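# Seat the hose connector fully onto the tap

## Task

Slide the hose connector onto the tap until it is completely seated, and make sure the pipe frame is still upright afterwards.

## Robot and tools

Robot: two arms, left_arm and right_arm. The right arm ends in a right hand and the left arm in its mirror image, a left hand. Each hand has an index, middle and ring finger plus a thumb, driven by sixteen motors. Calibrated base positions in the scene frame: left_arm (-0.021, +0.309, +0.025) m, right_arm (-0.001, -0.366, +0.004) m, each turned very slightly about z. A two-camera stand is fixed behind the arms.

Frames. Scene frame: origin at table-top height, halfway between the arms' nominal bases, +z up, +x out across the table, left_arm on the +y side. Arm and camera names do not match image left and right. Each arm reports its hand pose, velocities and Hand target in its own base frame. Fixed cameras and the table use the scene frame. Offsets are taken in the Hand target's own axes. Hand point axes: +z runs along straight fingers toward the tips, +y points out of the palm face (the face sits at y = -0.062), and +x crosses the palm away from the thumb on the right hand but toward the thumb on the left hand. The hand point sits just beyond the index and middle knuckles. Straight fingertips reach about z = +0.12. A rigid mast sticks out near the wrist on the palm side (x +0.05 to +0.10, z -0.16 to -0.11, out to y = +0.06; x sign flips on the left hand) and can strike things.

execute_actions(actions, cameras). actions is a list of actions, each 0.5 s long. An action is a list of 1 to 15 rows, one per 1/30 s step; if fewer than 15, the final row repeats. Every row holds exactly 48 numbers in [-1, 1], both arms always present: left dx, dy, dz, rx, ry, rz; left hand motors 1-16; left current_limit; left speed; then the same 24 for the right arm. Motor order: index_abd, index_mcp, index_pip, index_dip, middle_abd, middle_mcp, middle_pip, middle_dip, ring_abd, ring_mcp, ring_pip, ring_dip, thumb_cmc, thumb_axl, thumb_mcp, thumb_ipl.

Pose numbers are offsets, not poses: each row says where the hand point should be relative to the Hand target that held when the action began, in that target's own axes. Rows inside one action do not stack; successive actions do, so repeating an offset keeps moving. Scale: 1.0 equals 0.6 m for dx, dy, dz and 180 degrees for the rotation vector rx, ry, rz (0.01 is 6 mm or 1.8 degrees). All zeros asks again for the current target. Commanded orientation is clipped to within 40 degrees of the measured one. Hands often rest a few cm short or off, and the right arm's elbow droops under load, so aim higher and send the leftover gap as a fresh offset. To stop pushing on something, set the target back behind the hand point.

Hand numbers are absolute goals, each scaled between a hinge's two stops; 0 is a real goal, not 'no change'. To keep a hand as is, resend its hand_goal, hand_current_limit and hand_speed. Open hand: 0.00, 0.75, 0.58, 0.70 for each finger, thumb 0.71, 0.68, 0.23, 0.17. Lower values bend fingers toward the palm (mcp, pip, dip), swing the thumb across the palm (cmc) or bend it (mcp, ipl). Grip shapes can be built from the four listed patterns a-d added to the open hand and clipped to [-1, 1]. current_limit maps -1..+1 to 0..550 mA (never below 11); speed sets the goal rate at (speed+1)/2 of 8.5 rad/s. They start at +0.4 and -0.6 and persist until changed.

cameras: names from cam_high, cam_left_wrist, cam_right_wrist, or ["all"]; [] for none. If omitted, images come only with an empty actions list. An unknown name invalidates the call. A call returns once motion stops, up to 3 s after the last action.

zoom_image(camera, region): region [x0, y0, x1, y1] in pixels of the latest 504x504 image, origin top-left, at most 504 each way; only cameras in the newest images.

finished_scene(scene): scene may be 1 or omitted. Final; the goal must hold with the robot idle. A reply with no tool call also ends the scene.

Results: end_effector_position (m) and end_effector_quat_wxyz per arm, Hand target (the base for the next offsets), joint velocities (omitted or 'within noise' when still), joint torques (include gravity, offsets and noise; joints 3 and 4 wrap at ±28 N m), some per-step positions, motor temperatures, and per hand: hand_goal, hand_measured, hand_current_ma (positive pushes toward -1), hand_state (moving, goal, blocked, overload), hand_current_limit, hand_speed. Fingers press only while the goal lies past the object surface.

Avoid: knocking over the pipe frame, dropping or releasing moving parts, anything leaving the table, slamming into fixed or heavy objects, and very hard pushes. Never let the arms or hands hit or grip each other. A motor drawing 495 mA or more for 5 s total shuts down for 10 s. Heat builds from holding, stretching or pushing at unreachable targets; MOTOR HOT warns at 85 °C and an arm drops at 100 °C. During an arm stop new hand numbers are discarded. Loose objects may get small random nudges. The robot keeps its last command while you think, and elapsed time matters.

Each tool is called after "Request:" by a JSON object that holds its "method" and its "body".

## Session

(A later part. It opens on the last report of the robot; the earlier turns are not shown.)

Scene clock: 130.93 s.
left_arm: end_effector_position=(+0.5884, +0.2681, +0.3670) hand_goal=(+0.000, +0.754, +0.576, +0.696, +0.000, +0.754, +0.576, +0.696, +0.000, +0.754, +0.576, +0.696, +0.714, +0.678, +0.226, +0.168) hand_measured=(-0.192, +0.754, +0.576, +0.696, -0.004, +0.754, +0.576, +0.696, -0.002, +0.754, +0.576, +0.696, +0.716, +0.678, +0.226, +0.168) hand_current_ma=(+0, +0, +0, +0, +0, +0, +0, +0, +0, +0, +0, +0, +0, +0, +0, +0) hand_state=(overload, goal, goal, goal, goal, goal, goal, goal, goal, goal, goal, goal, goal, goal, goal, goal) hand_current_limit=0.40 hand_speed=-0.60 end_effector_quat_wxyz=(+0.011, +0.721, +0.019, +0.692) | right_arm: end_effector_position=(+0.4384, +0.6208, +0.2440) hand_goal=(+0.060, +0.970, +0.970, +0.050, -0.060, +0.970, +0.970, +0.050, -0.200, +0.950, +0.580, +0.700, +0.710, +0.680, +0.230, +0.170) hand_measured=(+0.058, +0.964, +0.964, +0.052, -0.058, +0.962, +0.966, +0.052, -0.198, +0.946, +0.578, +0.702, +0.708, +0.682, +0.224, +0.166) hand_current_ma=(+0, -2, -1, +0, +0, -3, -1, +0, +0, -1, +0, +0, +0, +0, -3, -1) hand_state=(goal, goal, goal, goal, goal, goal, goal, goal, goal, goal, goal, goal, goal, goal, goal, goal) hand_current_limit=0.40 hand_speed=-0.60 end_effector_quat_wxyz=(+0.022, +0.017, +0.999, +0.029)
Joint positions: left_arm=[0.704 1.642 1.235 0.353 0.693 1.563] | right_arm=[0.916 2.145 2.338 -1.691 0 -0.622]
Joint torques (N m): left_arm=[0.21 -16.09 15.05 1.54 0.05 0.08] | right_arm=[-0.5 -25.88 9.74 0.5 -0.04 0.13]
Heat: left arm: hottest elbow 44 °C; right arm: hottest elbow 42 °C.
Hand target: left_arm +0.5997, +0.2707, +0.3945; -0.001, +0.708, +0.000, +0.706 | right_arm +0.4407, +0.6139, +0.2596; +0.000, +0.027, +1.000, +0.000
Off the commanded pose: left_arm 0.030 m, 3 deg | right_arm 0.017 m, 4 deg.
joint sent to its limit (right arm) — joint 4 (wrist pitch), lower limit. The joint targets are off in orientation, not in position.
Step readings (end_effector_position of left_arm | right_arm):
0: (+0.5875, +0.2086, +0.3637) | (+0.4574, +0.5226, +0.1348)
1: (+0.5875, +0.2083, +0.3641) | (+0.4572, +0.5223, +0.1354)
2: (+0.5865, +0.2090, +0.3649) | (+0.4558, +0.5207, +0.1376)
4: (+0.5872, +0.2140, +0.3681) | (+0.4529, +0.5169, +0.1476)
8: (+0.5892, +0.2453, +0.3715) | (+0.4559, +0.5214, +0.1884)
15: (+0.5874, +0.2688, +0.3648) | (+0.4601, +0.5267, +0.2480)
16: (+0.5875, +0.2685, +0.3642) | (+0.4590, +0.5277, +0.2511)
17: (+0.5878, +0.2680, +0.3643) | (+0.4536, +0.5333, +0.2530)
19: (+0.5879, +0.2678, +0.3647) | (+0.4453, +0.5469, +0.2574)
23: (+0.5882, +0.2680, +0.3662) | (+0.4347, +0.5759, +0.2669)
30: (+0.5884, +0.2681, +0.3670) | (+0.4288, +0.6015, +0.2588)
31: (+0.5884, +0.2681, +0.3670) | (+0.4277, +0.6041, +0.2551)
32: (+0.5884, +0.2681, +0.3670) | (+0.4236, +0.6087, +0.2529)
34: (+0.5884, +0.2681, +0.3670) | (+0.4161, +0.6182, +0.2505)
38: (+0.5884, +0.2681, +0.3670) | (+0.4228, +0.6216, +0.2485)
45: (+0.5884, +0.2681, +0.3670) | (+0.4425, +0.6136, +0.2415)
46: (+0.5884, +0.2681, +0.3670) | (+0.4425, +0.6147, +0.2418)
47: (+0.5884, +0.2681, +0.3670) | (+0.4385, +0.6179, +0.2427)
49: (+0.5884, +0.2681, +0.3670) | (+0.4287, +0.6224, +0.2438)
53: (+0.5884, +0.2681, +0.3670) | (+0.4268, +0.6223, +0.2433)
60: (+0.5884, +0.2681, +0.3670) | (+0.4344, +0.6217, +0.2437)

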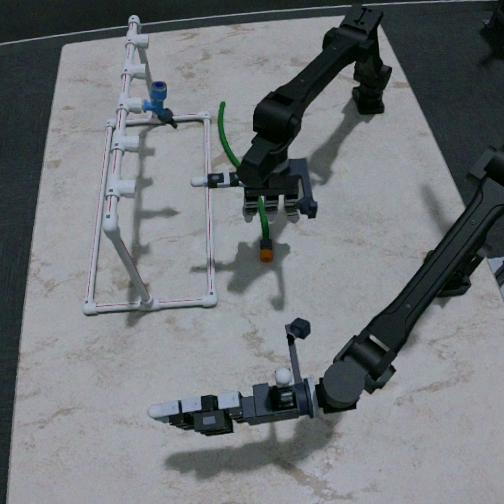

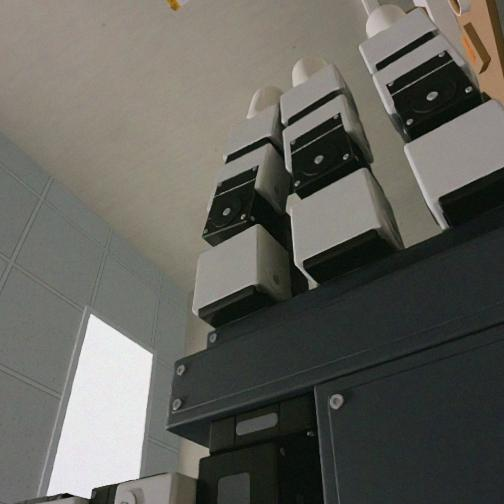

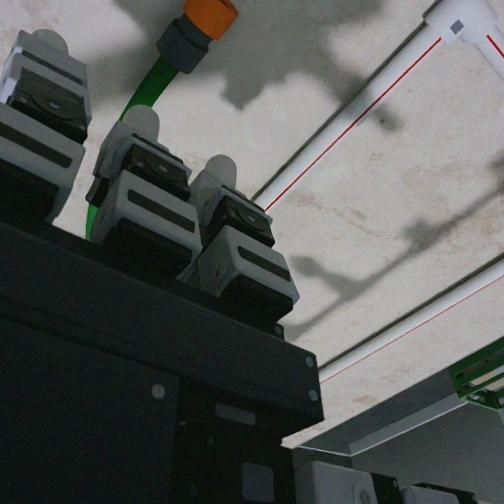

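Request:
{"method": "execute_actions", "body": {"actions": [[[0,0,0,0,0,0, 0,0.754,0.576,0.696,0,0.754,0.576,0.696,0,0.754,0.576,0.696,0.714,0.678,0.226,0.168,0.4,-0.6, 0.0255,-0.0063,0.1083,0,0,0, 0.06,0.97,0.97,0.05,-0.06,0.97,0.97,0.05,-0.2,0.95,0.58,0.70,0.71,0.68,0.23,0.17,0.4,-0.6]],[[0,0,0,0,0,0, 0,0.754,0.576,0.696,0,0.754,0.576,0.696,0,0.754,0.576,0.696,0.714,0.678,0.226,0.168,0.4,-0.6, 0,0,0,0,0,0, 0.06,0.97,0.97,0.05,-0.06,0.97,0.97,0.05,-0.2,0.95,0.58,0.70,0.71,0.68,0.23,0.17,0.4,-0.6]]], "cameras": ["cam_high", "cam_right_wrist"]}}

Request:
{"method": "zoom_image", "body": {"camera": "cam_high", "region": [210, 160, 320, 270]}}

Request:
{"method": "zoom_image", "body": {"camera": "cam_right_wrist", "region": [0, 0, 300, 300]}}

Scene clock: 133.73 s.
left_arm: end_effector_position=(+0.5884, +0.2681, +0.3670) hand_goal=(+0.000, +0.754, +0.576, +0.696, +0.000, +0.754, +0.576, +0.696, +0.000, +0.754, +0.576, +0.696, +0.714, +0.678, +0.226, +0.168) hand_measured=(-0.192, +0.754, +0.576, +0.696, -0.004, +0.754, +0.576, +0.696, -0.002, +0.754, +0.576, +0.696, +0.716, +0.678, +0.226, +0.168) hand_current_ma=(+0, +0, +0, +0, +0, +0, +0, +0, +0, +0, +0, +0, +0, +0, +0, +0) hand_state=(overload, goal, goal, goal, goal, goal, goal, goal, goal, goal, goal, goal, goal, goal, goal, goal) hand_current_limit=0.40 hand_speed=-0.60 end_effector_quat_wxyz=(+0.011, +0.721, +0.019, +0.692) | right_arm: end_effector_position=(+0.4273, +0.6056, +0.1921) hand_goal=(+0.060, +0.970, +0.970, +0.050, -0.060, +0.970, +0.970, +0.050, -0.200, +0.950, +0.580, +0.700, +0.710, +0.680, +0.230, +0.170) hand_measured=(+0.058, +0.964, +0.964, +0.052, -0.058, +0.962, +0.966, +0.052, -0.198, +0.946, +0.578, +0.702, +0.708, +0.682, +0.224, +0.166) hand_current_ma=(+0, -2, -1, +0, +0, -3, -1, +0, +0, -1, +0, +0, +0, +0, -3, -1) hand_state=(goal, goal, goal, goal, goal, goal, goal, goal, goal, goal, goal, goal, goal, goal, goal, goal) hand_current_limit=0.40 hand_speed=-0.60 end_effector_quat_wxyz=(-0.004, +0.024, +1.000, -0.006)
Joint positions: left_arm=[0.704 1.642 1.235 0.353 0.693 1.563] | right_arm=[0.917 2.129 2.195 -1.651 0 -0.606]
Joint torques (N m): left_arm=[0.21 -16.15 15.02 1.55 0.05 0.08] | right_arm=[0.62 -24.06 9.8 1.26 0.08 0.16]
Motor temperatures (°C): left_arm=[38 37 45 37 28 32] | right_arm=[36 41 42 33 34 30]
Heat: left arm: hottest elbow 45 °C; right arm: hottest elbow 42 °C.
Hand target: left_arm +0.5997, +0.2707, +0.3945; -0.001, +0.708, +0.000, +0.706 | right_arm +0.4253, +0.6111, +0.1946; +0.000, +0.027, +1.000, +0.000
Off the commanded pose: left_arm 0.030 m, 3 deg | right_arm 0.006 m, 1 deg.
Step readings (end_effector_position of left_arm | right_arm):
0: (+0.5884, +0.2681, +0.3670) | (+0.4385, +0.6208, +0.2440)
1: (+0.5884, +0.2681, +0.3670) | (+0.4383, +0.6205, +0.2431)
2: (+0.5884, +0.2681, +0.3670) | (+0.4376, +0.6194, +0.2411)
4: (+0.5884, +0.2681, +0.3670) | (+0.4340, +0.6143, +0.2308)
8: (+0.5884, +0.2681, +0.3670) | (+0.4283, +0.6063, +0.2026)
15: (+0.5884, +0.2681, +0.3670) | (+0.4271, +0.6049, +0.1919)
16: (+0.5884, +0.2681, +0.3670) | (+0.4272, +0.6051, +0.1920)
17: (+0.5884, +0.2681, +0.3670) | (+0.4273, +0.6052, +0.1921)
19: (+0.5884, +0.2681, +0.3670) | (+0.4272, +0.6055, +0.1921)
23: (+0.5884, +0.2681, +0.3670) | (+0.4273, +0.6056, +0.1921)
30: (+0.5884, +0.2681, +0.3670) | (+0.4273, +0.6056, +0.1921)
Images, in order (width x height): cam_high 504x504, cam_right_wrist 504x504.

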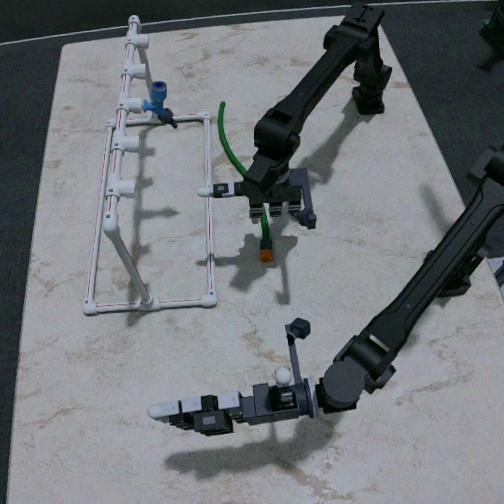

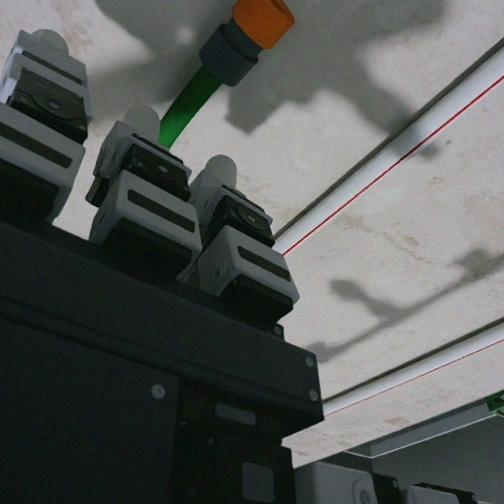

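Scaled by 4.582 from the camera's 504x504 image, which has a finer 720x720 frame.

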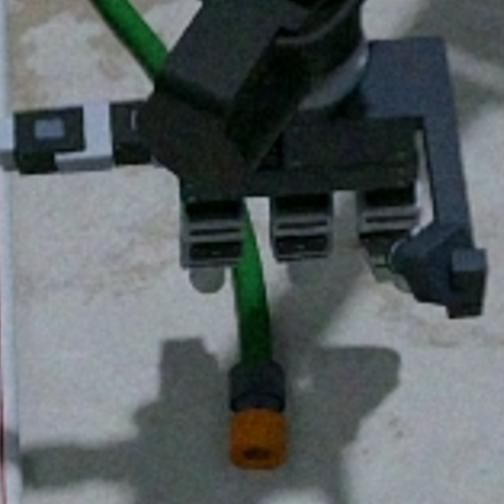

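Scaled by 1.680 from the camera's 504x504 image, which has a finer 720x720 frame.

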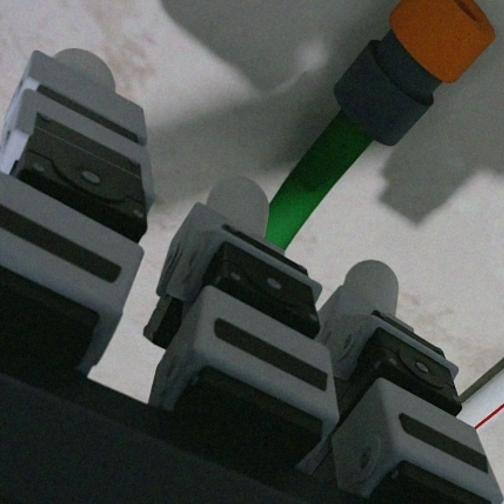

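Request:
{"method": "execute_actions", "body": {"actions": [[[0,0,0,0,0,0, 0,0.754,0.576,0.696,0,0.754,0.576,0.696,0,0.754,0.576,0.696,0.714,0.678,0.226,0.168,0.4,-0.6, 0.002,0.036,0.058,0,0,0, 0.06,0.97,0.97,0.05,-0.06,0.97,0.97,0.05,-0.2,0.95,0.58,0.70,0.71,0.68,0.23,0.17,0.4,-0.6]]], "cameras": ["cam_high", "cam_right_wrist"]}}

Request:
{"method": "zoom_image", "body": {"camera": "cam_high", "region": [210, 160, 320, 270]}}

Request:
{"method": "zoom_image", "body": {"camera": "cam_right_wrist", "region": [0, 0, 300, 300]}}

Scene clock: 135.40 s.
left_arm: end_effector_position=(+0.5884, +0.2681, +0.3670) hand_goal=(+0.000, +0.754, +0.576, +0.696, +0.000, +0.754, +0.576, +0.696, +0.000, +0.754, +0.576, +0.696, +0.714, +0.678, +0.226, +0.168) hand_measured=(-0.192, +0.754, +0.576, +0.696, -0.004, +0.754, +0.576, +0.696, -0.002, +0.754, +0.576, +0.696, +0.716, +0.678, +0.226, +0.168) hand_current_ma=(+0, +0, +0, +0, +0, +0, +0, +0, +0, +0, +0, +0, +0, +0, +0, +0) hand_state=(overload, goal, goal, goal, goal, goal, goal, goal, goal, goal, goal, goal, goal, goal, goal, goal) hand_current_limit=0.40 hand_speed=-0.60 end_effector_quat_wxyz=(+0.011, +0.721, +0.019, +0.692) | right_arm: end_effector_position=(+0.4218, +0.6275, +0.1777) hand_goal=(+0.060, +0.970, +0.970, +0.050, -0.060, +0.970, +0.970, +0.050, -0.200, +0.950, +0.580, +0.700, +0.710, +0.680, +0.230, +0.170) hand_measured=(+0.058, +0.964, +0.964, +0.052, -0.058, +0.962, +0.966, +0.052, -0.198, +0.946, +0.578, +0.702, +0.708, +0.682, +0.224, +0.166) hand_current_ma=(+0, -2, -1, +0, +0, -3, -1, +0, +0, -1, +0, +0, +0, +0, -3, -1) hand_state=(goal, goal, goal, goal, goal, goal, goal, goal, goal, goal, goal, goal, goal, goal, goal, goal) hand_current_limit=0.40 hand_speed=-0.60 end_effector_quat_wxyz=(+0.004, +0.021, +1.000, +0.005)
Joint positions: left_arm=[0.704 1.642 1.235 0.353 0.693 1.563] | right_arm=[0.942 2.155 2.195 -1.598 0 -0.587]
Joint torques (N m): left_arm=[0.21 -16.09 15.04 1.55 0.05 0.08] | right_arm=[-0.21 -21.66 9.96 1.24 0.1 0.19]
Heat: left arm: hottest elbow 45 °C; right arm: hottest elbow 42 °C.
Hand target: left_arm +0.5997, +0.2707, +0.3945; -0.001, +0.708, +0.000, +0.706 | right_arm +0.4252, +0.6327, +0.1598; +0.000, +0.027, +1.000, +0.000
Off the commanded pose: left_arm 0.030 m, 3 deg | right_arm 0.019 m, 1 deg.
Step readings (end_effector_position of left_arm | right_arm):
0: (+0.5884, +0.2681, +0.3670) | (+0.4273, +0.6056, +0.1921)
1: (+0.5884, +0.2681, +0.3670) | (+0.4272, +0.6059, +0.1922)
2: (+0.5884, +0.2681, +0.3670) | (+0.4278, +0.6069, +0.1926)
4: (+0.5884, +0.2681, +0.3670) | (+0.4295, +0.6114, +0.1941)
8: (+0.5884, +0.2681, +0.3670) | (+0.4274, +0.6205, +0.1934)
15: (+0.5884, +0.2681, +0.3670) | (+0.4223, +0.6269, +0.1813)
Images, in order (width x height): cam_high 504x504, cam_right_wrist 504x504.

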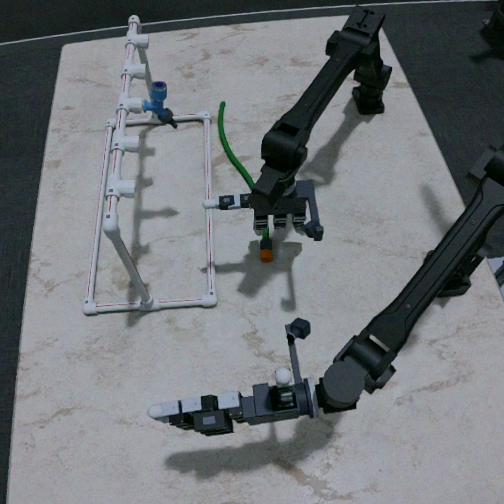

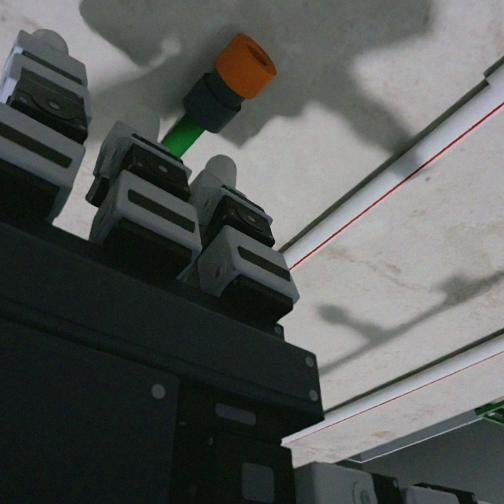

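Scaled by 4.582 from the camera's 504x504 image, which has a finer 720x720 frame.

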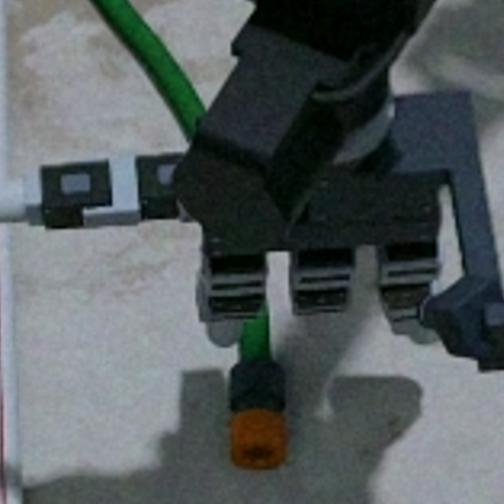

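Scaled by 1.680 from the camera's 504x504 image, which has a finer 720x720 frame.

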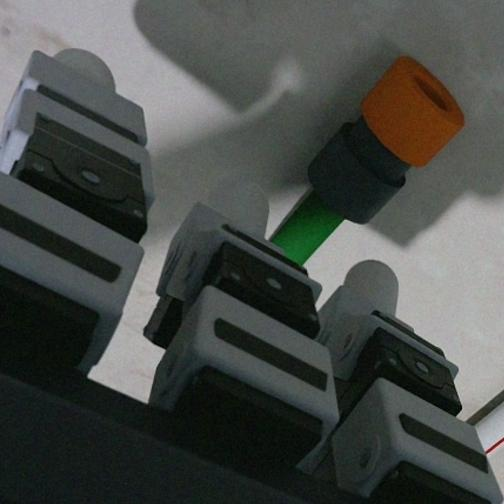

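Request:
{"method": "execute_actions", "body": {"actions": [[[0,0,0,0,0,0, 0,0.754,0.576,0.696,0,0.754,0.576,0.696,0,0.754,0.576,0.696,0.714,0.678,0.226,0.168,0.4,-0.6, -0.0148,-0.0109,0.05,0,0,0, 0.06,0.97,0.97,0.05,-0.06,0.97,0.97,0.05,-0.2,0.95,0.58,0.70,0.71,0.68,0.23,0.17,0.4,-0.6]]], "cameras": ["cam_high", "cam_right_wrist"]}}

Request:
{"method": "zoom_image", "body": {"camera": "cam_high", "region": [210, 160, 320, 270]}}

Request:
{"method": "zoom_image", "body": {"camera": "cam_right_wrist", "region": [0, 0, 300, 300]}}

Scene clock: 137.03 s.
left_arm: end_effector_position=(+0.5884, +0.2681, +0.3670) hand_goal=(+0.000, +0.754, +0.576, +0.696, +0.000, +0.754, +0.576, +0.696, +0.000, +0.754, +0.576, +0.696, +0.714, +0.678, +0.226, +0.168) hand_measured=(-0.192, +0.754, +0.576, +0.696, -0.004, +0.754, +0.576, +0.696, -0.002, +0.754, +0.576, +0.696, +0.716, +0.678, +0.226, +0.168) hand_current_ma=(+0, +0, +0, +0, +0, +0, +0, +0, +0, +0, +0, +0, +0, +0, +0, +0) hand_state=(overload, goal, goal, goal, goal, goal, goal, goal, goal, goal, goal, goal, goal, goal, goal, goal) hand_current_limit=0.40 hand_speed=-0.60 end_effector_quat_wxyz=(+0.011, +0.721, +0.019, +0.692) | right_arm: end_effector_position=(+0.4262, +0.6257, +0.1453) hand_goal=(+0.060, +0.970, +0.970, +0.050, -0.060, +0.970, +0.970, +0.050, -0.200, +0.950, +0.580, +0.700, +0.710, +0.680, +0.230, +0.170) hand_measured=(+0.058, +0.964, +0.966, +0.052, -0.058, +0.962, +0.966, +0.052, -0.198, +0.946, +0.578, +0.702, +0.708, +0.682, +0.224, +0.166) hand_current_ma=(+0, -2, -1, +0, +0, -3, -1, +0, +0, -1, +0, +0, +0, +0, -3, -1) hand_state=(goal, goal, goal, goal, goal, goal, goal, goal, goal, goal, goal, goal, goal, goal, goal, goal) hand_current_limit=0.40 hand_speed=-0.60 end_effector_quat_wxyz=(+0.003, +0.024, +1.000, +0.004)
Joint positions: left_arm=[0.704 1.642 1.235 0.353 0.693 1.563] | right_arm=[0.936 2.162 2.123 -1.522 0 -0.587]
Joint torques (N m): left_arm=[0.15 -16.03 15.05 1.54 0.05 0.09] | right_arm=[-0.62 -22.36 9.8 1.32 0.09 -0.01]
Heat: left arm: hottest elbow 45 °C; right arm: hottest shoulder 42 °C.
Hand target: left_arm +0.5997, +0.2707, +0.3945; -0.001, +0.708, +0.000, +0.706 | right_arm +0.4336, +0.6258, +0.1299; +0.000, +0.027, +1.000, +0.000
Off the commanded pose: left_arm 0.030 m, 3 deg | right_arm 0.017 m, 1 deg.
Step readings (end_effector_position of left_arm | right_arm):
0: (+0.5884, +0.2681, +0.3670) | (+0.4218, +0.6275, +0.1777)
1: (+0.5884, +0.2681, +0.3670) | (+0.4219, +0.6276, +0.1774)
2: (+0.5884, +0.2681, +0.3670) | (+0.4224, +0.6282, +0.1759)
4: (+0.5884, +0.2681, +0.3670) | (+0.4240, +0.6300, +0.1701)
8: (+0.5884, +0.2681, +0.3670) | (+0.4233, +0.6261, +0.1513)
15: (+0.5884, +0.2681, +0.3670) | (+0.4262, +0.6256, +0.1453)
Images, in order (width x height): cam_high 504x504, cam_right_wrist 504x504.

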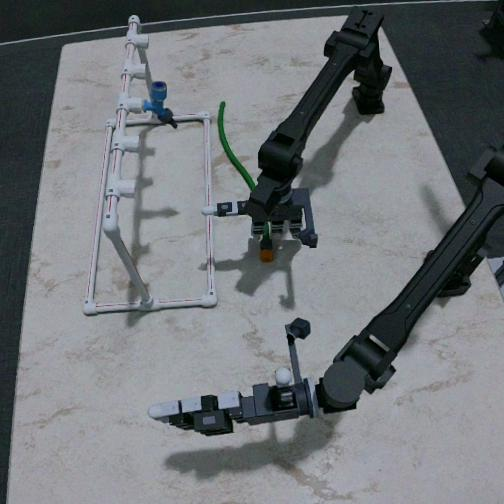

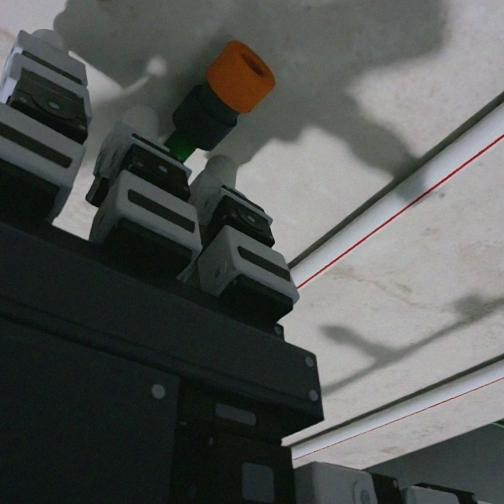

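Scaled by 4.582 from the camera's 504x504 image, which has a finer 720x720 frame.

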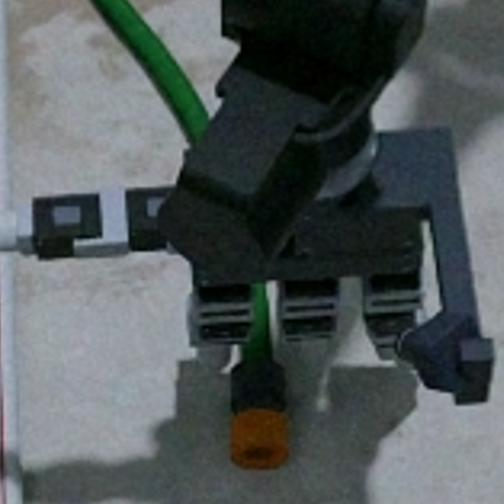

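Scaled by 1.680 from the camera's 504x504 image, which has a finer 720x720 frame.

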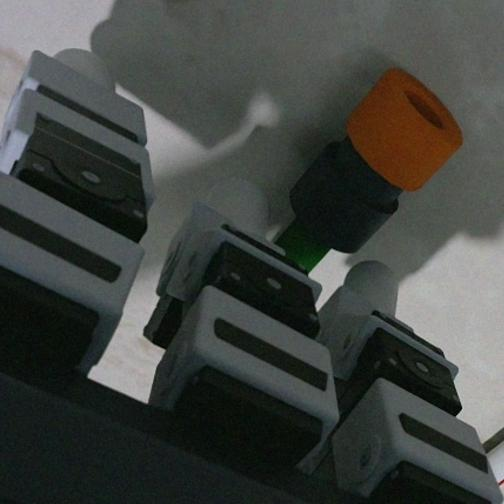

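Request:
{"method": "execute_actions", "body": {"actions": [[[0,0,0,0,0,0, 0,0.754,0.576,0.696,0,0.754,0.576,0.696,0,0.754,0.576,0.696,0.714,0.678,0.226,0.168,0.4,-0.6, -0.0005,-0.012,0.025,0,0,0, 0.06,0.97,0.97,0.05,-0.06,0.97,0.97,0.05,-0.2,0.95,0.58,0.70,0.71,0.68,0.23,0.17,0.4,-0.6]]], "cameras": ["cam_high", "cam_right_wrist"]}}

Request:
{"method": "zoom_image", "body": {"camera": "cam_high", "region": [210, 160, 320, 270]}}

Request:
{"method": "zoom_image", "body": {"camera": "cam_right_wrist", "region": [0, 0, 300, 300]}}

Scene clock: 138.23 s.
left_arm: end_effector_position=(+0.5884, +0.2681, +0.3670) hand_goal=(+0.000, +0.754, +0.576, +0.696, +0.000, +0.754, +0.576, +0.696, +0.000, +0.754, +0.576, +0.696, +0.714, +0.678, +0.226, +0.168) hand_measured=(-0.192, +0.754, +0.576, +0.696, -0.004, +0.754, +0.576, +0.696, -0.002, +0.754, +0.576, +0.696, +0.716, +0.678, +0.226, +0.168) hand_current_ma=(+0, +0, +0, +0, +0, +0, +0, +0, +0, +0, +0, +0, +0, +0, +0, +0) hand_state=(overload, goal, goal, goal, goal, goal, goal, goal, goal, goal, goal, goal, goal, goal, goal, goal) hand_current_limit=0.40 hand_speed=-0.60 end_effector_quat_wxyz=(+0.011, +0.721, +0.019, +0.692) | right_arm: end_effector_position=(+0.4292, +0.6217, +0.1266) hand_goal=(+0.060, +0.970, +0.970, +0.050, -0.060, +0.970, +0.970, +0.050, -0.200, +0.950, +0.580, +0.700, +0.710, +0.680, +0.230, +0.170) hand_measured=(+0.058, +0.964, +0.966, +0.052, -0.058, +0.962, +0.966, +0.052, -0.204, +0.948, +0.578, +0.700, +0.708, +0.682, +0.224, +0.166) hand_current_ma=(+0, -2, -1, +0, +0, -3, -1, +0, -1, +0, +0, +0, +0, +0, -3, -1) hand_state=(goal, goal, goal, goal, goal, goal, goal, goal, goal, goal, goal, goal, goal, goal, goal, goal) hand_current_limit=0.40 hand_speed=-0.60 end_effector_quat_wxyz=(+0.002, +0.028, +1.000, +0.004)
Joint positions: left_arm=[0.704 1.642 1.235 0.353 0.693 1.563] | right_arm=[0.929 2.161 2.072 -1.473 -0.003 -0.586]
Joint torques (N m): left_arm=[0.21 -16.03 15.04 1.54 0.05 0.09] | right_arm=[-0.44 -22.77 8.96 1.33 0.18 -0.07]
Heat: left arm: hottest elbow 45 °C; right arm: hottest shoulder 42 °C.
Hand target: left_arm +0.5997, +0.2707, +0.3945; -0.001, +0.708, +0.000, +0.706 | right_arm +0.4336, +0.6184, +0.1146; +0.000, +0.027, +1.000, +0.000
Off the commanded pose: left_arm 0.030 m, 3 deg | right_arm 0.013 m, 1 deg.
Step readings (end_effector_position of left_arm | right_arm):
0: (+0.5884, +0.2681, +0.3670) | (+0.4270, +0.6252, +0.1453)
1: (+0.5884, +0.2681, +0.3670) | (+0.4270, +0.6253, +0.1451)
2: (+0.5884, +0.2681, +0.3670) | (+0.4274, +0.6254, +0.1439)
4: (+0.5884, +0.2681, +0.3670) | (+0.4288, +0.6253, +0.1392)
8: (+0.5884, +0.2681, +0.3670) | (+0.4274, +0.6207, +0.1254)
15: (+0.5884, +0.2681, +0.3670) | (+0.4290, +0.6219, +0.1266)
Images, in order (width x height): cam_high 504x504, cam_right_wrist 504x504.

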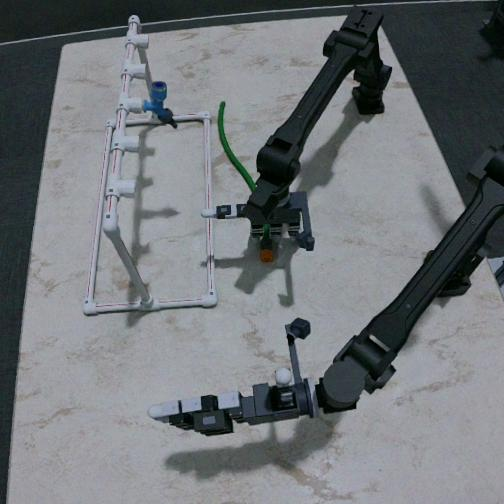

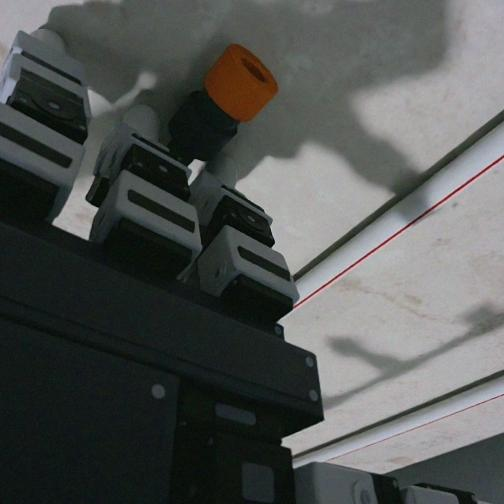

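Scaled by 4.582 from the camera's 504x504 image, which has a finer 720x720 frame.

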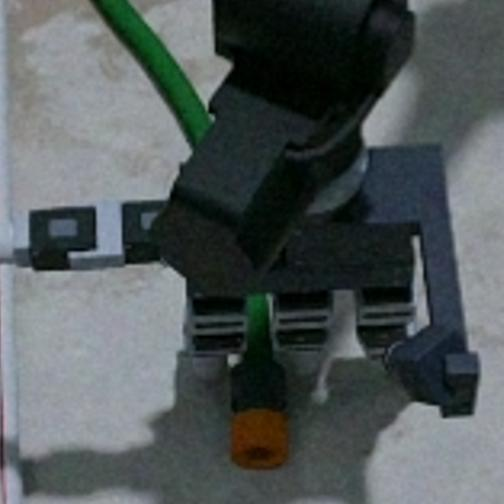

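Scaled by 1.680 from the camera's 504x504 image, which has a finer 720x720 frame.

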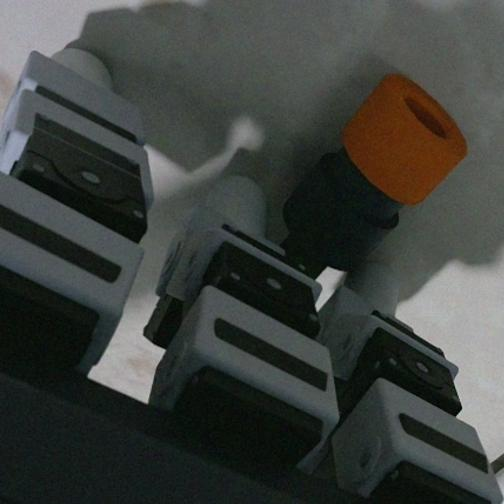

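Request:
{"method": "execute_actions", "body": {"actions": [[[0,0,0,0,0,0, 0,0.754,0.576,0.696,0,0.754,0.576,0.696,0,0.754,0.576,0.696,0.714,0.678,0.226,0.168,0.4,-0.6, 0,0,0,0,0,0, -0.35,0.97,0.97,0.05,0.35,0.97,0.97,0.05,-0.2,0.95,0.58,0.70,0.71,0.68,0.23,0.17,0.78,-0.7]]], "cameras": ["cam_high", "cam_right_wrist"]}}

Request:
{"method": "zoom_image", "body": {"camera": "cam_right_wrist", "region": [0, 0, 300, 300]}}

Request:
{"method": "zoom_image", "body": {"camera": "cam_high", "region": [210, 160, 320, 270]}}

Scene clock: 139.33 s.
left_arm: end_effector_position=(+0.5884, +0.2681, +0.3670) hand_goal=(+0.000, +0.754, +0.576, +0.696, +0.000, +0.754, +0.576, +0.696, +0.000, +0.754, +0.576, +0.696, +0.714, +0.678, +0.226, +0.168) hand_measured=(-0.192, +0.754, +0.576, +0.696, -0.004, +0.754, +0.576, +0.696, -0.002, +0.754, +0.576, +0.696, +0.716, +0.678, +0.226, +0.168) hand_current_ma=(+0, +0, +0, +0, +0, +0, +0, +0, +0, +0, +0, +0, +0, +0, +0, +0) hand_state=(overload, goal, goal, goal, goal, goal, goal, goal, goal, goal, goal, goal, goal, goal, goal, goal) hand_current_limit=0.40 hand_speed=-0.60 end_effector_quat_wxyz=(+0.011, +0.721, +0.019, +0.692) | right_arm: end_effector_position=(+0.4292, +0.6217, +0.1266) hand_goal=(-0.350, +0.970, +0.970, +0.050, +0.350, +0.970, +0.970, +0.050, -0.200, +0.950, +0.580, +0.700, +0.710, +0.680, +0.230, +0.170) hand_measured=(-0.066, +0.966, +0.968, +0.052, +0.046, +0.962, +0.966, +0.052, -0.204, +0.948, +0.578, +0.700, +0.708, +0.682, +0.224, +0.166) hand_current_ma=(+489, -1, +0, +0, -489, -3, -1, +0, -1, +0, +0, +0, +0, +0, -3, -1) hand_state=(blocked, goal, goal, goal, blocked, goal, goal, goal, goal, goal, goal, goal, goal, goal, goal, goal) hand_current_limit=0.78 hand_speed=-0.70 end_effector_quat_wxyz=(+0.002, +0.028, +1.000, +0.004)
Joint positions: left_arm=[0.704 1.642 1.235 0.353 0.693 1.563] | right_arm=[0.929 2.161 2.072 -1.473 -0.003 -0.586]
Joint torques (N m): left_arm=[0.21 -16.09 15.04 1.55 0.05 0.09] | right_arm=[-0.5 -22.83 8.88 1.31 0.18 -0.07]
Heat: left arm: hottest elbow 46 °C; right arm: hottest shoulder 42 °C.
Hand target: left_arm +0.5997, +0.2707, +0.3945; -0.001, +0.708, +0.000, +0.706 | right_arm +0.4336, +0.6184, +0.1146; +0.000, +0.027, +1.000, +0.000
Off the commanded pose: left_arm 0.030 m, 3 deg | right_arm 0.013 m, 1 deg.
Step readings (end_effector_position of left_arm | right_arm):
0: (+0.5884, +0.2681, +0.3670) | (+0.4292, +0.6217, +0.1266)
1: (+0.5884, +0.2681, +0.3670) | (+0.4292, +0.6217, +0.1266)
2: (+0.5884, +0.2681, +0.3670) | (+0.4292, +0.6217, +0.1266)
4: (+0.5884, +0.2681, +0.3670) | (+0.4292, +0.6217, +0.1266)
8: (+0.5884, +0.2681, +0.3670) | (+0.4292, +0.6217, +0.1266)
15: (+0.5884, +0.2681, +0.3670) | (+0.4292, +0.6217, +0.1266)
Images, in order (width x height): cam_high 504x504, cam_right_wrist 504x504.

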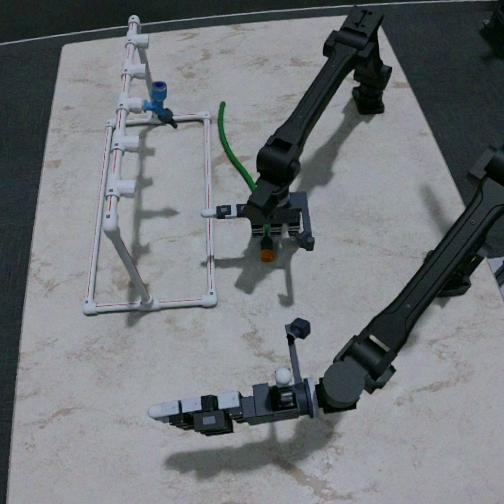

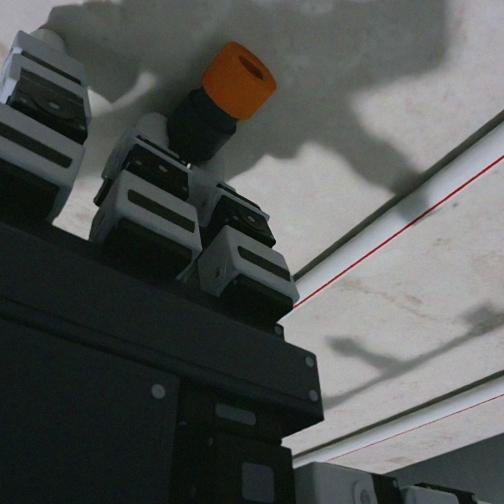

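Scaled by 1.680 from the camera's 504x504 image, which has a finer 720x720 frame.

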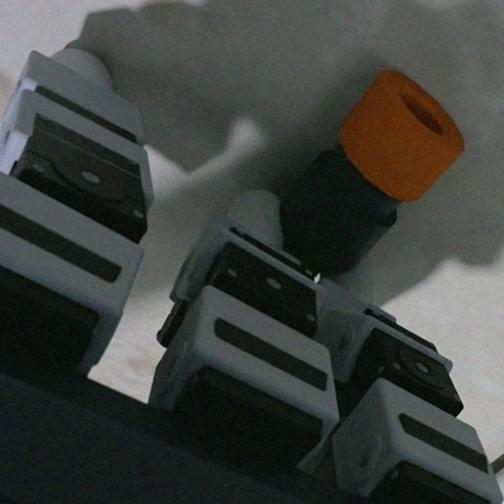

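Scaled by 4.582 from the camera's 504x504 image, which has a finer 720x720 frame.

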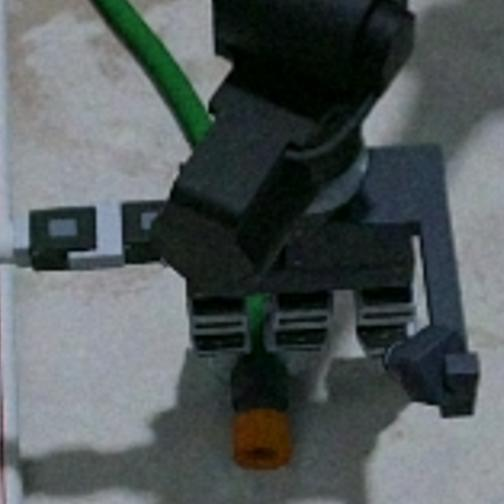

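Request:
{"method": "execute_actions", "body": {"actions": [[[0,0,0,0,0,0, 0,0.754,0.576,0.696,0,0.754,0.576,0.696,0,0.754,0.576,0.696,0.714,0.678,0.226,0.168,0.4,-0.6, 0,-0.034,-0.065,-0.056,0,0, -0.35,0.97,0.97,0.05,0.35,0.97,0.97,0.05,-0.2,0.95,0.58,0.70,0.71,0.68,0.23,0.17,0.78,-0.7]],[[0,0,0,0,0,0, 0,0.754,0.576,0.696,0,0.754,0.576,0.696,0,0.754,0.576,0.696,0.714,0.678,0.226,0.168,0.4,-0.6, 0,-0.034,-0.065,-0.056,0,0, -0.35,0.97,0.97,0.05,0.35,0.97,0.97,0.05,-0.2,0.95,0.58,0.70,0.71,0.68,0.23,0.17,0.78,-0.7]]], "cameras": ["cam_high", "cam_right_wrist"]}}

Request:
{"method": "zoom_image", "body": {"camera": "cam_right_wrist", "region": [0, 0, 300, 300]}}

Request:
{"method": "zoom_image", "body": {"camera": "cam_high", "region": [210, 160, 320, 270]}}

Scene clock: 141.80 s.
left_arm: end_effector_position=(+0.5884, +0.2681, +0.3670) hand_goal=(+0.000, +0.754, +0.576, +0.696, +0.000, +0.754, +0.576, +0.696, +0.000, +0.754, +0.576, +0.696, +0.714, +0.678, +0.226, +0.168) hand_measured=(-0.192, +0.754, +0.576, +0.696, -0.004, +0.754, +0.576, +0.696, -0.002, +0.754, +0.576, +0.696, +0.716, +0.678, +0.226, +0.168) hand_current_ma=(+0, +0, +0, +0, +0, +0, +0, +0, +0, +0, +0, +0, +0, +0, +0, +0) hand_state=(overload, goal, goal, goal, goal, goal, goal, goal, goal, goal, goal, goal, goal, goal, goal, goal) hand_current_limit=0.40 hand_speed=-0.60 end_effector_quat_wxyz=(+0.011, +0.721, +0.019, +0.692) | right_arm: end_effector_position=(+0.4292, +0.5700, +0.1767) hand_goal=(-0.350, +0.970, +0.970, +0.050, +0.350, +0.970, +0.970, +0.050, -0.200, +0.950, +0.580, +0.700, +0.710, +0.680, +0.230, +0.170) hand_measured=(-0.068, +0.970, +0.972, +0.052, +0.046, +0.970, +0.970, +0.050, -0.196, +0.948, +0.582, +0.702, +0.710, +0.682, +0.224, +0.166) hand_current_ma=(+490, +0, +0, +0, -489, +0, +0, +0, +1, +0, +0, +0, +0, +0, -3, -1) hand_state=(blocked, goal, goal, goal, blocked, goal, goal, goal, goal, goal, goal, goal, goal, goal, goal, goal) hand_current_limit=0.78 hand_speed=-0.70 end_effector_quat_wxyz=(-0.005, +0.034, +0.986, +0.163)
Joint positions: left_arm=[0.704 1.642 1.235 0.353 0.693 1.563] | right_arm=[0.828 1.878 1.655 -1.101 -0.22 -0.648]
Joint torques (N m): left_arm=[0.21 -16.09 15.04 1.54 0.05 0.09] | right_arm=[-0.26 -21.48 10.06 2.03 -0.27 -0.12]
Heat: left arm: hottest elbow 46 °C; right arm: hottest shoulder 42 °C.
Hand target: left_arm +0.5997, +0.2707, +0.3945; -0.001, +0.708, +0.000, +0.706 | right_arm +0.4309, +0.5713, +0.1886; +0.005, +0.026, +0.984, +0.175
Off the commanded pose: left_arm 0.030 m, 3 deg | right_arm 0.012 m, 2 deg.
Step readings (end_effector_position of left_arm | right_arm):
0: (+0.5884, +0.2681, +0.3670) | (+0.4292, +0.6217, +0.1266)
1: (+0.5884, +0.2681, +0.3670) | (+0.4289, +0.6218, +0.1261)
2: (+0.5884, +0.2681, +0.3670) | (+0.4294, +0.6213, +0.1272)
4: (+0.5884, +0.2681, +0.3670) | (+0.4279, +0.6163, +0.1319)
8: (+0.5884, +0.2681, +0.3670) | (+0.4253, +0.6019, +0.1383)
15: (+0.5884, +0.2681, +0.3670) | (+0.4310, +0.5979, +0.1409)
16: (+0.5884, +0.2681, +0.3670) | (+0.4310, +0.5980, +0.1409)
17: (+0.5884, +0.2681, +0.3670) | (+0.4297, +0.5979, +0.1425)
19: (+0.5884, +0.2681, +0.3670) | (+0.4257, +0.5921, +0.1476)
23: (+0.5884, +0.2681, +0.3670) | (+0.4204, +0.5770, +0.1612)
30: (+0.5884, +0.2681, +0.3670) | (+0.4304, +0.5719, +0.1814)
Images, in order (width x height): cam_high 504x504, cam_right_wrist 504x504.

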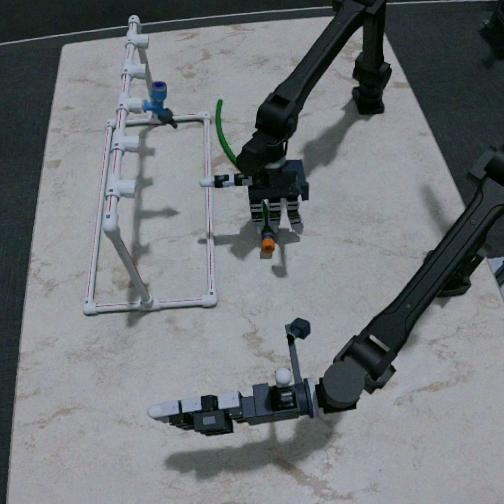

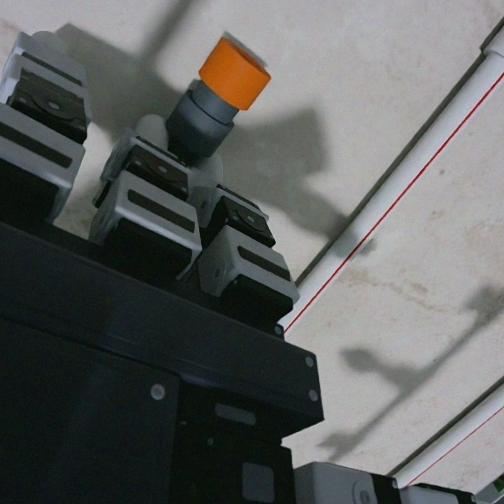

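Scaled by 1.680 from the camera's 504x504 image, which has a finer 720x720 frame.

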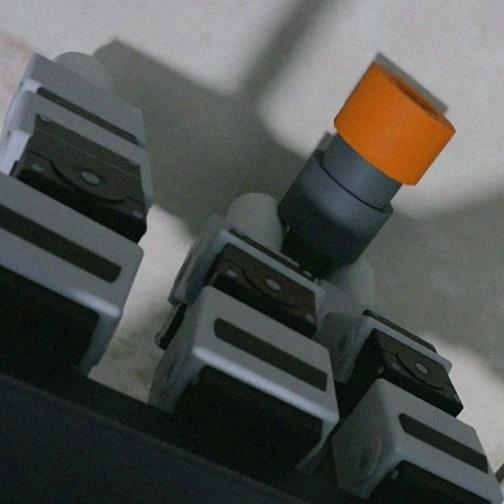

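Scaled by 4.582 from the camera's 504x504 image, which has a finer 720x720 frame.

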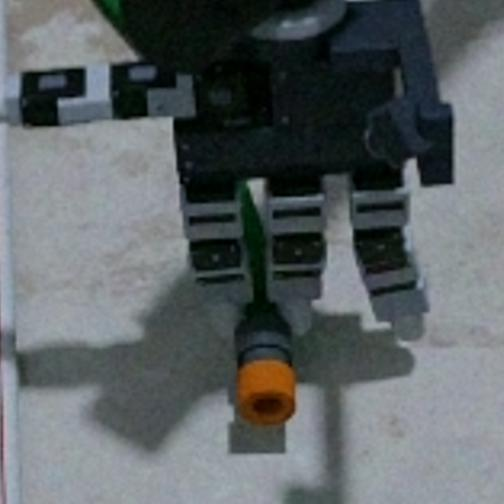

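Request:
{"method": "execute_actions", "body": {"actions": [[[0,0,0,0,0,0, 0,0.754,0.576,0.696,0,0.754,0.576,0.696,0,0.754,0.576,0.696,0.714,0.678,0.226,0.168,0.4,-0.6, 0,-0.0317,-0.0592,-0.0694,0,0, -0.35,0.97,0.97,0.05,0.35,0.97,0.97,0.05,-0.2,0.95,0.58,0.70,0.71,0.68,0.23,0.17,0.78,-0.7]],[[0,0,0,0,0,0, 0,0.754,0.576,0.696,0,0.754,0.576,0.696,0,0.754,0.576,0.696,0.714,0.678,0.226,0.168,0.4,-0.6, 0,-0.0269,-0.0567,-0.0694,0,0, -0.35,0.97,0.97,0.05,0.35,0.97,0.97,0.05,-0.2,0.95,0.58,0.70,0.71,0.68,0.23,0.17,0.78,-0.7]]], "cameras": ["cam_high", "cam_right_wrist"]}}

Request:
{"method": "zoom_image", "body": {"camera": "cam_right_wrist", "region": [0, 0, 300, 300]}}

Request:
{"method": "zoom_image", "body": {"camera": "cam_high", "region": [210, 130, 320, 240]}}

Scene clock: 144.43 s.
left_arm: end_effector_position=(+0.5884, +0.2681, +0.3670) hand_goal=(+0.000, +0.754, +0.576, +0.696, +0.000, +0.754, +0.576, +0.696, +0.000, +0.754, +0.576, +0.696, +0.714, +0.678, +0.226, +0.168) hand_measured=(-0.192, +0.754, +0.576, +0.696, -0.004, +0.754, +0.576, +0.696, -0.002, +0.754, +0.576, +0.696, +0.716, +0.678, +0.226, +0.168) hand_current_ma=(+0, +0, +0, +0, +0, +0, +0, +0, +0, +0, +0, +0, +0, +0, +0, +0) hand_state=(overload, goal, goal, goal, goal, goal, goal, goal, goal, goal, goal, goal, goal, goal, goal, goal) hand_current_limit=0.40 hand_speed=-0.60 end_effector_quat_wxyz=(+0.011, +0.721, +0.019, +0.692) | right_arm: end_effector_position=(+0.4253, +0.5099, +0.2168) hand_goal=(-0.350, +0.970, +0.970, +0.050, +0.350, +0.970, +0.970, +0.050, -0.200, +0.950, +0.580, +0.700, +0.710, +0.680, +0.230, +0.170) hand_measured=(-0.068, +0.978, +0.974, +0.052, +0.046, +0.976, +0.972, +0.052, -0.196, +0.952, +0.582, +0.702, +0.714, +0.682, +0.224, +0.166) hand_current_ma=(+490, +3, +1, +0, -489, +2, +0, +1, +1, +0, +0, +0, +1, +0, -3, -1) hand_state=(blocked, goal, goal, goal, blocked, goal, goal, goal, goal, goal, goal, goal, goal, goal, goal, goal) hand_current_limit=0.78 hand_speed=-0.70 end_effector_quat_wxyz=(-0.002, +0.024, +0.929, +0.369)
Joint positions: left_arm=[0.704 1.642 1.235 0.353 0.693 1.563] | right_arm=[0.696 1.669 1.259 -0.607 -0.543 -0.665]
Joint torques (N m): left_arm=[0.21 -16.09 15.04 1.55 0.04 0.09] | right_arm=[-0.09 -18.78 10 2.56 -0.68 0.14]
Heat: left arm: hottest elbow 46 °C; right arm: hottest shoulder 42 °C.
Hand target: left_arm +0.5997, +0.2707, +0.3945; -0.001, +0.708, +0.000, +0.706 | right_arm +0.4277, +0.5093, +0.2351; +0.010, +0.025, +0.923, +0.384
Off the commanded pose: left_arm 0.030 m, 3 deg | right_arm 0.019 m, 2 deg.
Step readings (end_effector_position of left_arm | right_arm):
0: (+0.5884, +0.2681, +0.3670) | (+0.4292, +0.5700, +0.1767)
1: (+0.5884, +0.2681, +0.3670) | (+0.4287, +0.5704, +0.1767)
2: (+0.5884, +0.2681, +0.3670) | (+0.4273, +0.5708, +0.1777)
4: (+0.5884, +0.2681, +0.3670) | (+0.4206, +0.5668, +0.1795)
8: (+0.5884, +0.2681, +0.3670) | (+0.4173, +0.5482, +0.1849)
15: (+0.5884, +0.2681, +0.3670) | (+0.4303, +0.5398, +0.2030)
16: (+0.5884, +0.2681, +0.3670) | (+0.4301, +0.5401, +0.2038)
17: (+0.5884, +0.2681, +0.3670) | (+0.4282, +0.5405, +0.2059)
19: (+0.5884, +0.2681, +0.3670) | (+0.4221, +0.5345, +0.2087)
23: (+0.5884, +0.2681, +0.3670) | (+0.4163, +0.5173, +0.2099)
30: (+0.5884, +0.2681, +0.3670) | (+0.4256, +0.5101, +0.2181)
Images, in order (width x height): cam_high 504x504, cam_right_wrist 504x504.

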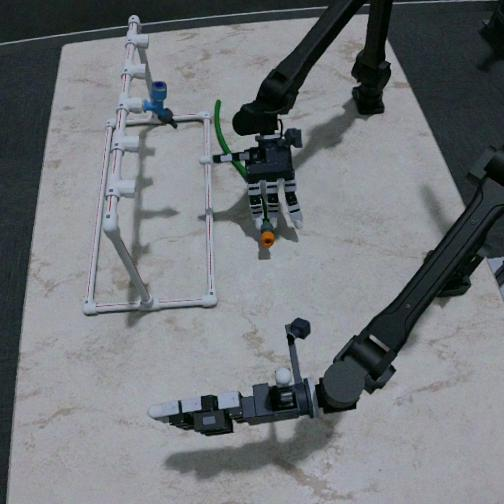

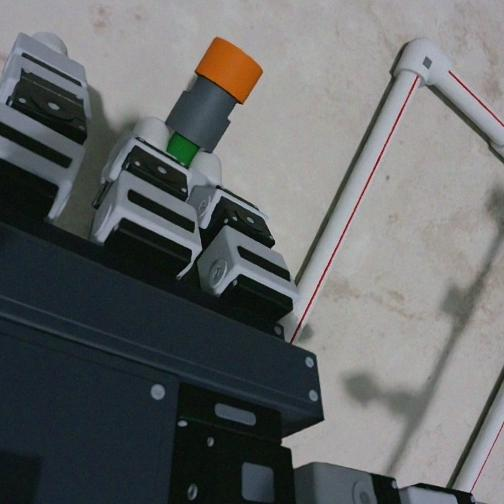

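Scaled by 1.680 from the camera's 504x504 image, which has a finer 720x720 frame.

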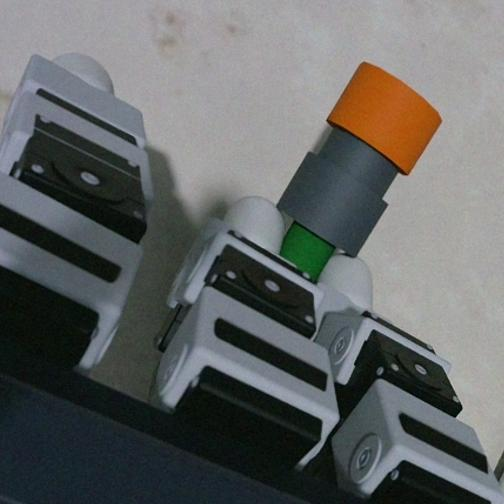

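Scaled by 4.582 from the camera's 504x504 image, which has a finer 720x720 frame.

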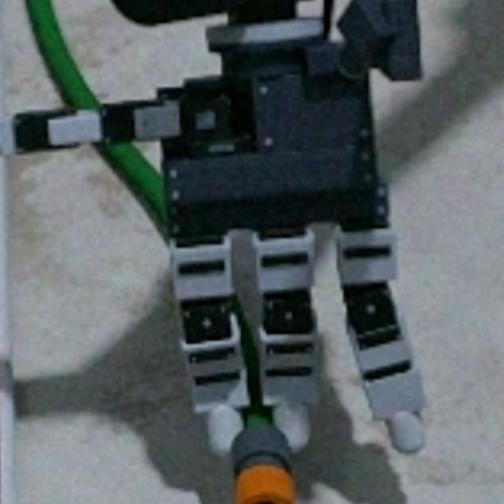

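Request:
{"method": "execute_actions", "body": {"actions": [[[0,0,0,0,0,0, 0,0.754,0.576,0.696,0,0.754,0.576,0.696,0,0.754,0.576,0.696,0.714,0.678,0.226,0.168,0.4,-0.6, 0,-0.0227,-0.0533,-0.0694,0,0, -0.35,0.97,0.97,0.05,0.35,0.97,0.97,0.05,-0.2,0.95,0.58,0.70,0.71,0.68,-0.45,-0.157,0.78,-0.7]],[[0,0,0,0,0,0, 0,0.754,0.576,0.696,0,0.754,0.576,0.696,0,0.754,0.576,0.696,0.714,0.678,0.226,0.168,0.4,-0.6, 0,-0.0193,-0.0492,-0.0694,0,0, -0.35,0.97,0.97,0.05,0.35,0.97,0.97,0.05,-0.2,0.95,0.58,0.70,0.71,0.68,-0.45,-0.157,0.78,-0.7]]], "cameras": ["cam_high", "cam_right_wrist"]}}

Request:
{"method": "zoom_image", "body": {"camera": "cam_right_wrist", "region": [50, 0, 350, 300]}}

Request:
{"method": "zoom_image", "body": {"camera": "cam_high", "region": [210, 100, 320, 210]}}

Scene clock: 147.47 s.
left_arm: end_effector_position=(+0.5884, +0.2681, +0.3670) hand_goal=(+0.000, +0.754, +0.576, +0.696, +0.000, +0.754, +0.576, +0.696, +0.000, +0.754, +0.576, +0.696, +0.714, +0.678, +0.226, +0.168) hand_measured=(-0.192, +0.754, +0.576, +0.696, -0.004, +0.754, +0.576, +0.696, -0.002, +0.754, +0.576, +0.696, +0.716, +0.678, +0.226, +0.168) hand_current_ma=(+0, +0, +0, +0, +0, +0, +0, +0, +0, +0, +0, +0, +0, +0, +0, +0) hand_state=(overload, goal, goal, goal, goal, goal, goal, goal, goal, goal, goal, goal, goal, goal, goal, goal) hand_current_limit=0.40 hand_speed=-0.60 end_effector_quat_wxyz=(+0.011, +0.721, +0.019, +0.692) | right_arm: end_effector_position=(+0.4220, +0.4472, +0.2465) hand_goal=(-0.350, +0.970, +0.970, +0.050, +0.350, +0.970, +0.970, +0.050, -0.200, +0.950, +0.580, +0.700, +0.710, +0.680, -0.450, -0.156) hand_measured=(-0.068, +0.990, +0.984, +0.054, +0.046, +0.986, +0.982, +0.062, -0.196, +0.954, +0.582, +0.702, +0.714, +0.682, -0.448, -0.154) hand_current_ma=(+489, +16, +7, +1, -489, +11, +5, +6, +1, +1, +0, +0, +1, +0, +0, +0) hand_state=(blocked, blocked, goal, goal, blocked, goal, goal, goal, goal, goal, goal, goal, goal, goal, goal, goal) hand_current_limit=0.78 hand_speed=-0.70 end_effector_quat_wxyz=(+0.008, +0.021, +0.824, +0.566)
Joint positions: left_arm=[0.704 1.642 1.235 0.353 0.693 1.563] | right_arm=[0.581 1.61 0.946 0.08 -0.863 -0.454]
Joint torques (N m): left_arm=[0.21 -16.09 15.05 1.54 0.05 0.08] | right_arm=[-0.15 -15.38 9.16 3.49 -0.53 0.12]
Heat: left arm: hottest elbow 47 °C; right arm: hottest shoulder 42 °C.
Hand target: left_arm +0.5997, +0.2707, +0.3945; -0.001, +0.708, +0.000, +0.706 | right_arm +0.4243, +0.4459, +0.2540; +0.015, +0.022, +0.818, +0.574
Off the commanded pose: left_arm 0.030 m, 3 deg | right_arm 0.008 m, 1 deg.
Step readings (end_effector_position of left_arm | right_arm):
0: (+0.5884, +0.2681, +0.3670) | (+0.4254, +0.5099, +0.2168)
1: (+0.5884, +0.2681, +0.3670) | (+0.4247, +0.5101, +0.2174)
2: (+0.5884, +0.2681, +0.3670) | (+0.4230, +0.5095, +0.2204)
4: (+0.5884, +0.2681, +0.3670) | (+0.4174, +0.5029, +0.2259)
8: (+0.5884, +0.2681, +0.3670) | (+0.4150, +0.4857, +0.2275)
15: (+0.5884, +0.2681, +0.3670) | (+0.4234, +0.4785, +0.2304)
16: (+0.5884, +0.2681, +0.3670) | (+0.4230, +0.4785, +0.2312)
17: (+0.5884, +0.2681, +0.3670) | (+0.4211, +0.4773, +0.2343)
19: (+0.5884, +0.2681, +0.3670) | (+0.4159, +0.4701, +0.2396)
23: (+0.5884, +0.2681, +0.3670) | (+0.4141, +0.4546, +0.2380)
30: (+0.5884, +0.2681, +0.3670) | (+0.4195, +0.4481, +0.2446)
Images, in order (width x height): cam_high 504x504, cam_right_wrist 504x504.

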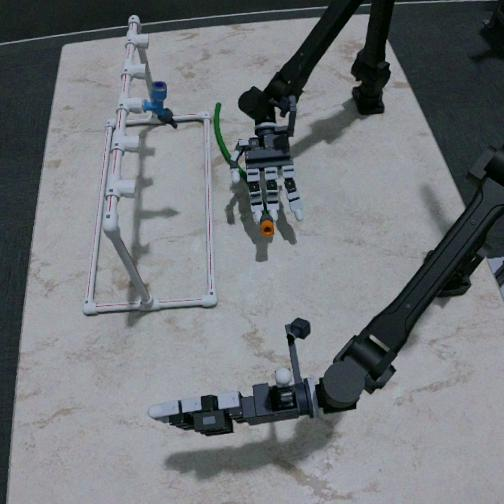

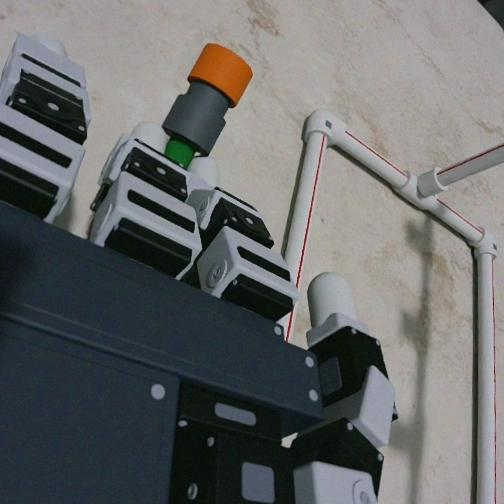

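Scaled by 1.680 from the camera's 504x504 image, which has a finer 720x720 frame.

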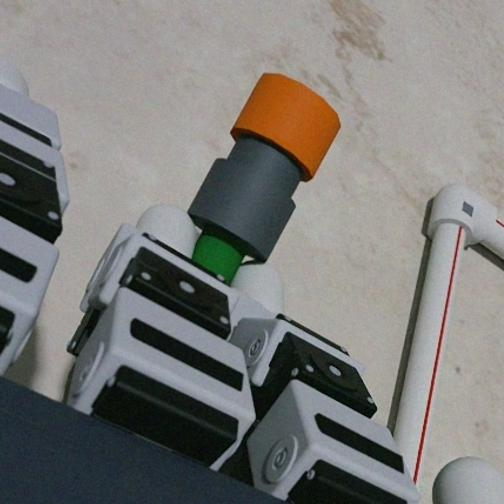

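Scaled by 4.582 from the camera's 504x504 image, which has a finer 720x720 frame.

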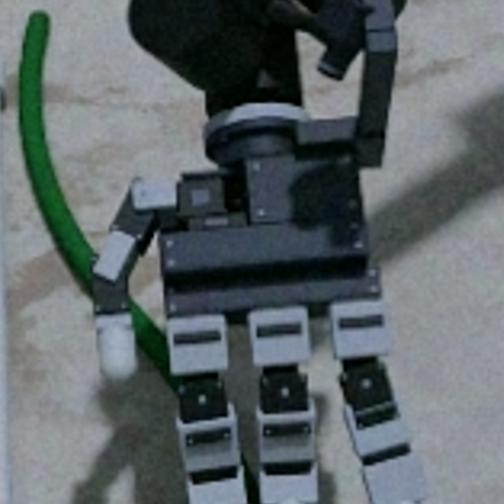

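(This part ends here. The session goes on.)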